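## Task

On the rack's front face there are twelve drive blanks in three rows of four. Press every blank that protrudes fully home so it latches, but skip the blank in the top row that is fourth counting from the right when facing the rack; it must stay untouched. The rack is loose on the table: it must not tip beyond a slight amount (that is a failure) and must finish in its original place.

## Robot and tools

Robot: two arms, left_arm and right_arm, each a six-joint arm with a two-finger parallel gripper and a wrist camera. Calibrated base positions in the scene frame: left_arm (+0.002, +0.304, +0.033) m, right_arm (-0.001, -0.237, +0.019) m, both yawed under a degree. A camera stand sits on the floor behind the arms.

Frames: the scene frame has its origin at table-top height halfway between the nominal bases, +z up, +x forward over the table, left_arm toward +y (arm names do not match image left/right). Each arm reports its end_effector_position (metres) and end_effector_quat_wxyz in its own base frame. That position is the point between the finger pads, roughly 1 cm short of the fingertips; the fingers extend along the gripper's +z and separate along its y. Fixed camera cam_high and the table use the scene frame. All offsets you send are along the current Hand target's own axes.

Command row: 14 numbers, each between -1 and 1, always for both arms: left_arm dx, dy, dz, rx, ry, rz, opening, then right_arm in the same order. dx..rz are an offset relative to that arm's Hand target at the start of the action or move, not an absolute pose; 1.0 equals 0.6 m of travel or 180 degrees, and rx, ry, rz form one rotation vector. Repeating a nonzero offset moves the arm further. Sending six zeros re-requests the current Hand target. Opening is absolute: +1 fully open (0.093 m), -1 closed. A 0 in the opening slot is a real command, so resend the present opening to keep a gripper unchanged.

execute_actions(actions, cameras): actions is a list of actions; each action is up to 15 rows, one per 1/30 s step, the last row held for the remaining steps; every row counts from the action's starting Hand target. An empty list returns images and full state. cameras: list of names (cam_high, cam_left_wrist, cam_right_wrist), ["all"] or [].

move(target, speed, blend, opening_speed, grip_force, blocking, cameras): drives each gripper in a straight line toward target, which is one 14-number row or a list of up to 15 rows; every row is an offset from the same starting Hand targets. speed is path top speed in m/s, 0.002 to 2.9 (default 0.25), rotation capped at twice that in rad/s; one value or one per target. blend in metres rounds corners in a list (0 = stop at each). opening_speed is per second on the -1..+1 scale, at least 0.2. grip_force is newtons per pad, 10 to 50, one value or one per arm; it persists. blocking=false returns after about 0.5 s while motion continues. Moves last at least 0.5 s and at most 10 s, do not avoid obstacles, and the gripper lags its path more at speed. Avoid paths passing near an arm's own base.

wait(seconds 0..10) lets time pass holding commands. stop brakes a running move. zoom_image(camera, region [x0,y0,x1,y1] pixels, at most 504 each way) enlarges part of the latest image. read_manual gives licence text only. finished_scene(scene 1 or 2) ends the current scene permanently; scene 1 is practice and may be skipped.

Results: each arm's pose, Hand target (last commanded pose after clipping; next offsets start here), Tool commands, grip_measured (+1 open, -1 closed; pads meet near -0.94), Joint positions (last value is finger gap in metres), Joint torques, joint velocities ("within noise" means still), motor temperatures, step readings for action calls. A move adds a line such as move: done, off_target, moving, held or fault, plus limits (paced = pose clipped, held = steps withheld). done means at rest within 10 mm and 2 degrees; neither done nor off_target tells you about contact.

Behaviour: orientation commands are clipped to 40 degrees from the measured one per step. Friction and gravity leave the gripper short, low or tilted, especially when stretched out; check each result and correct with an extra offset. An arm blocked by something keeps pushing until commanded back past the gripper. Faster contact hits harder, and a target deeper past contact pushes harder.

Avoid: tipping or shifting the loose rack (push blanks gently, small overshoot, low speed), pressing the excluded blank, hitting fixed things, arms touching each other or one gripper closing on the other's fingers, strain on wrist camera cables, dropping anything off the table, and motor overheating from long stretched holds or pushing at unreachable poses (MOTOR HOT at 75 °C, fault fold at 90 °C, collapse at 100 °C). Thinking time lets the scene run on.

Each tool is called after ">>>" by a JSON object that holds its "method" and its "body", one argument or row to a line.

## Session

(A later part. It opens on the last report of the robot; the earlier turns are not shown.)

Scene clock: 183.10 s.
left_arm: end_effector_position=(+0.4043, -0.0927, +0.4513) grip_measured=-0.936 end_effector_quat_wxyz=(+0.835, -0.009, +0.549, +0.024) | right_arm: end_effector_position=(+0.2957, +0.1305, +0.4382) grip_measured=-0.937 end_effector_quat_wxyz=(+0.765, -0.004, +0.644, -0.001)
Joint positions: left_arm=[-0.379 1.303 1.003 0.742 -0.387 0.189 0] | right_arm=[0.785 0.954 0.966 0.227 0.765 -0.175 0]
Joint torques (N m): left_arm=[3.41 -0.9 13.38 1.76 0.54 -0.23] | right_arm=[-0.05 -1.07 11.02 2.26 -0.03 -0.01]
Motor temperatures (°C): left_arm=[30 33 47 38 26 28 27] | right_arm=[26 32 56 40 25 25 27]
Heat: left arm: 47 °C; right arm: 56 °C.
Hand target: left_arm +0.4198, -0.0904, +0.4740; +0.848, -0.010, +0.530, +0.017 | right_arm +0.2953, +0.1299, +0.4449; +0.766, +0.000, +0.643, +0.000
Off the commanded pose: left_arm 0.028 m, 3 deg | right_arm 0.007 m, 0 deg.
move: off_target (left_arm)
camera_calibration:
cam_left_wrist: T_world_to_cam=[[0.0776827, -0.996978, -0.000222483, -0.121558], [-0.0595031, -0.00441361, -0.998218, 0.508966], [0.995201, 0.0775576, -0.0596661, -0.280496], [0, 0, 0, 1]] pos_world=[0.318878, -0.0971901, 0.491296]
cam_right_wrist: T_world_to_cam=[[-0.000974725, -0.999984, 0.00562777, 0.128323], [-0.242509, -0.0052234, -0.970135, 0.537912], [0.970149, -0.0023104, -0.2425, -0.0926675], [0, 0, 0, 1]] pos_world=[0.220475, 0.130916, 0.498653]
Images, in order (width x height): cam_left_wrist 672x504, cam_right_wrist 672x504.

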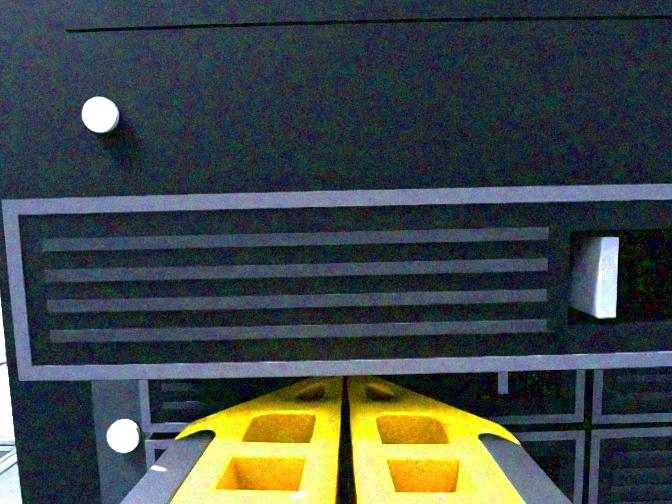

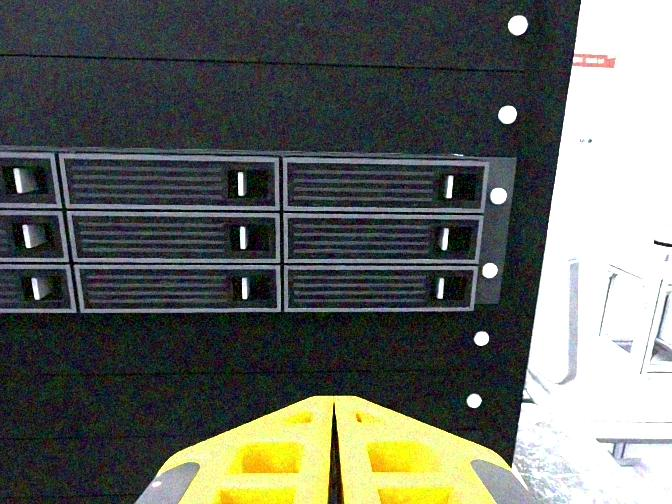

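>>> {"method": "move", "body": {
  "target": [0,0,-0.2,0,0,0,-0.94,0,0,0,0,0,0,-0.94],
  "speed": 0.15,
  "cameras": ["all"]
}}

>>> {"method": "zoom_image", "body": {
  "camera": "cam_left_wrist",
  "region": [150, 50, 572, 350]
}}

Scene clock: 186.70 s.
left_arm: end_effector_position=(+0.3169, -0.0964, +0.4181) grip_measured=-0.936 end_effector_quat_wxyz=(+0.844, -0.004, +0.537, +0.017) | right_arm: end_effector_position=(+0.2957, +0.1305, +0.4382) grip_measured=-0.937 end_effector_quat_wxyz=(+0.765, -0.004, +0.644, -0.001)
Joint positions: left_arm=[-0.548 0.999 0.66 0.848 -0.515 0.282 0] | right_arm=[0.785 0.954 0.966 0.227 0.765 -0.175 0]
Joint torques (N m): left_arm=[-0.75 -3.55 5.96 1.72 -0.03 0.01] | right_arm=[0.21 -1.22 11.15 2.21 0.01 0.06]
Motor temperatures (°C): left_arm=[30 32 48 38 26 28 27] | right_arm=[26 32 56 40 25 25 27]
Heat: left arm: 48 °C; right arm: 56 °C.
Hand target: left_arm +0.3121, -0.0945, +0.4214; +0.848, -0.010, +0.530, +0.017 | right_arm +0.2953, +0.1299, +0.4449; +0.766, +0.000, +0.643, +0.000
Off the commanded pose: left_arm 0.006 m, 1 deg | right_arm 0.007 m, 0 deg.
move: done
camera_calibration:
cam_left_wrist: T_world_to_cam=[[0.0605449, -0.998165, -0.000268591, -0.113098], [-0.0287489, -0.00147482, -0.999586, 0.461819], [0.997751, 0.0605275, -0.0287855, -0.210707], [0, 0, 0, 1]] pos_world=[0.230357, -0.0994559, 0.455532]
cam_right_wrist: T_world_to_cam=[[-0.000974725, -0.999984, 0.00562777, 0.128323], [-0.242509, -0.0052234, -0.970135, 0.537912], [0.970149, -0.0023104, -0.2425, -0.0926675], [0, 0, 0, 1]] pos_world=[0.220475, 0.130916, 0.498653]

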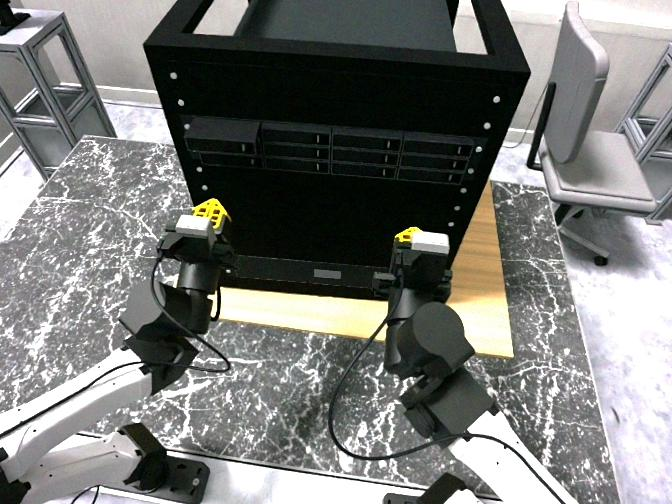

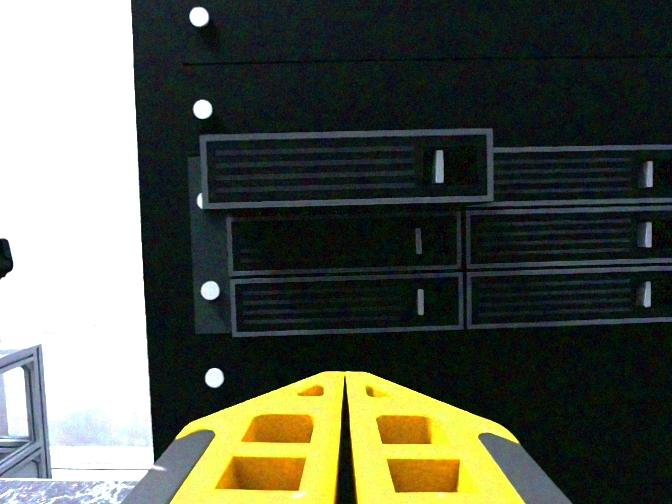

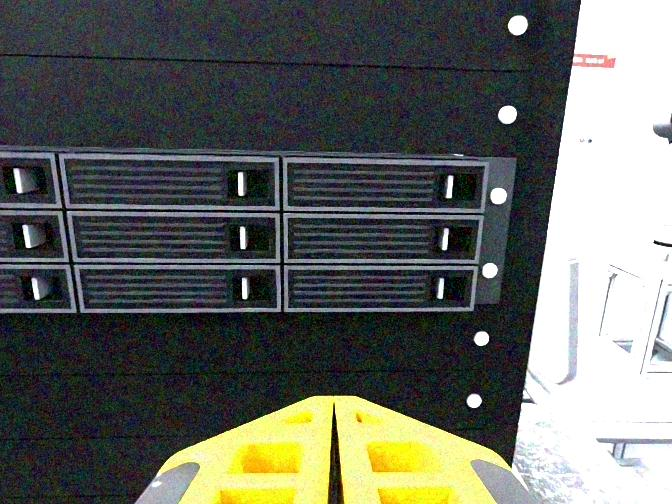

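Scaled by 1.194 from the camera's 672x504 image, which has a finer 960x720 frame.

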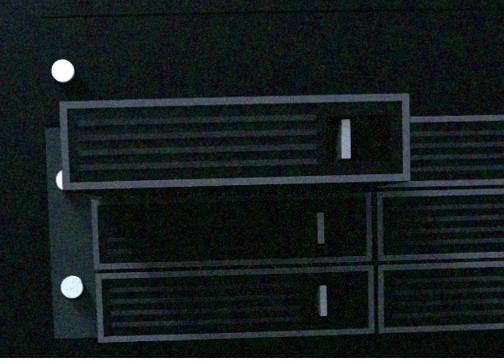

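>>> {"method": "zoom_image", "body": {
  "camera": "cam_high",
  "region": [170, 100, 340, 200]
}}

Scaled by 2.965 from the camera's 672x504 image, which has a finer 960x720 frame.

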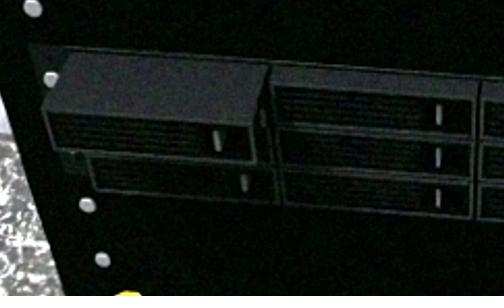

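>>> {"method": "finished_scene", "body": {
  "scene": 2
}}

The scene is finished: the task was done.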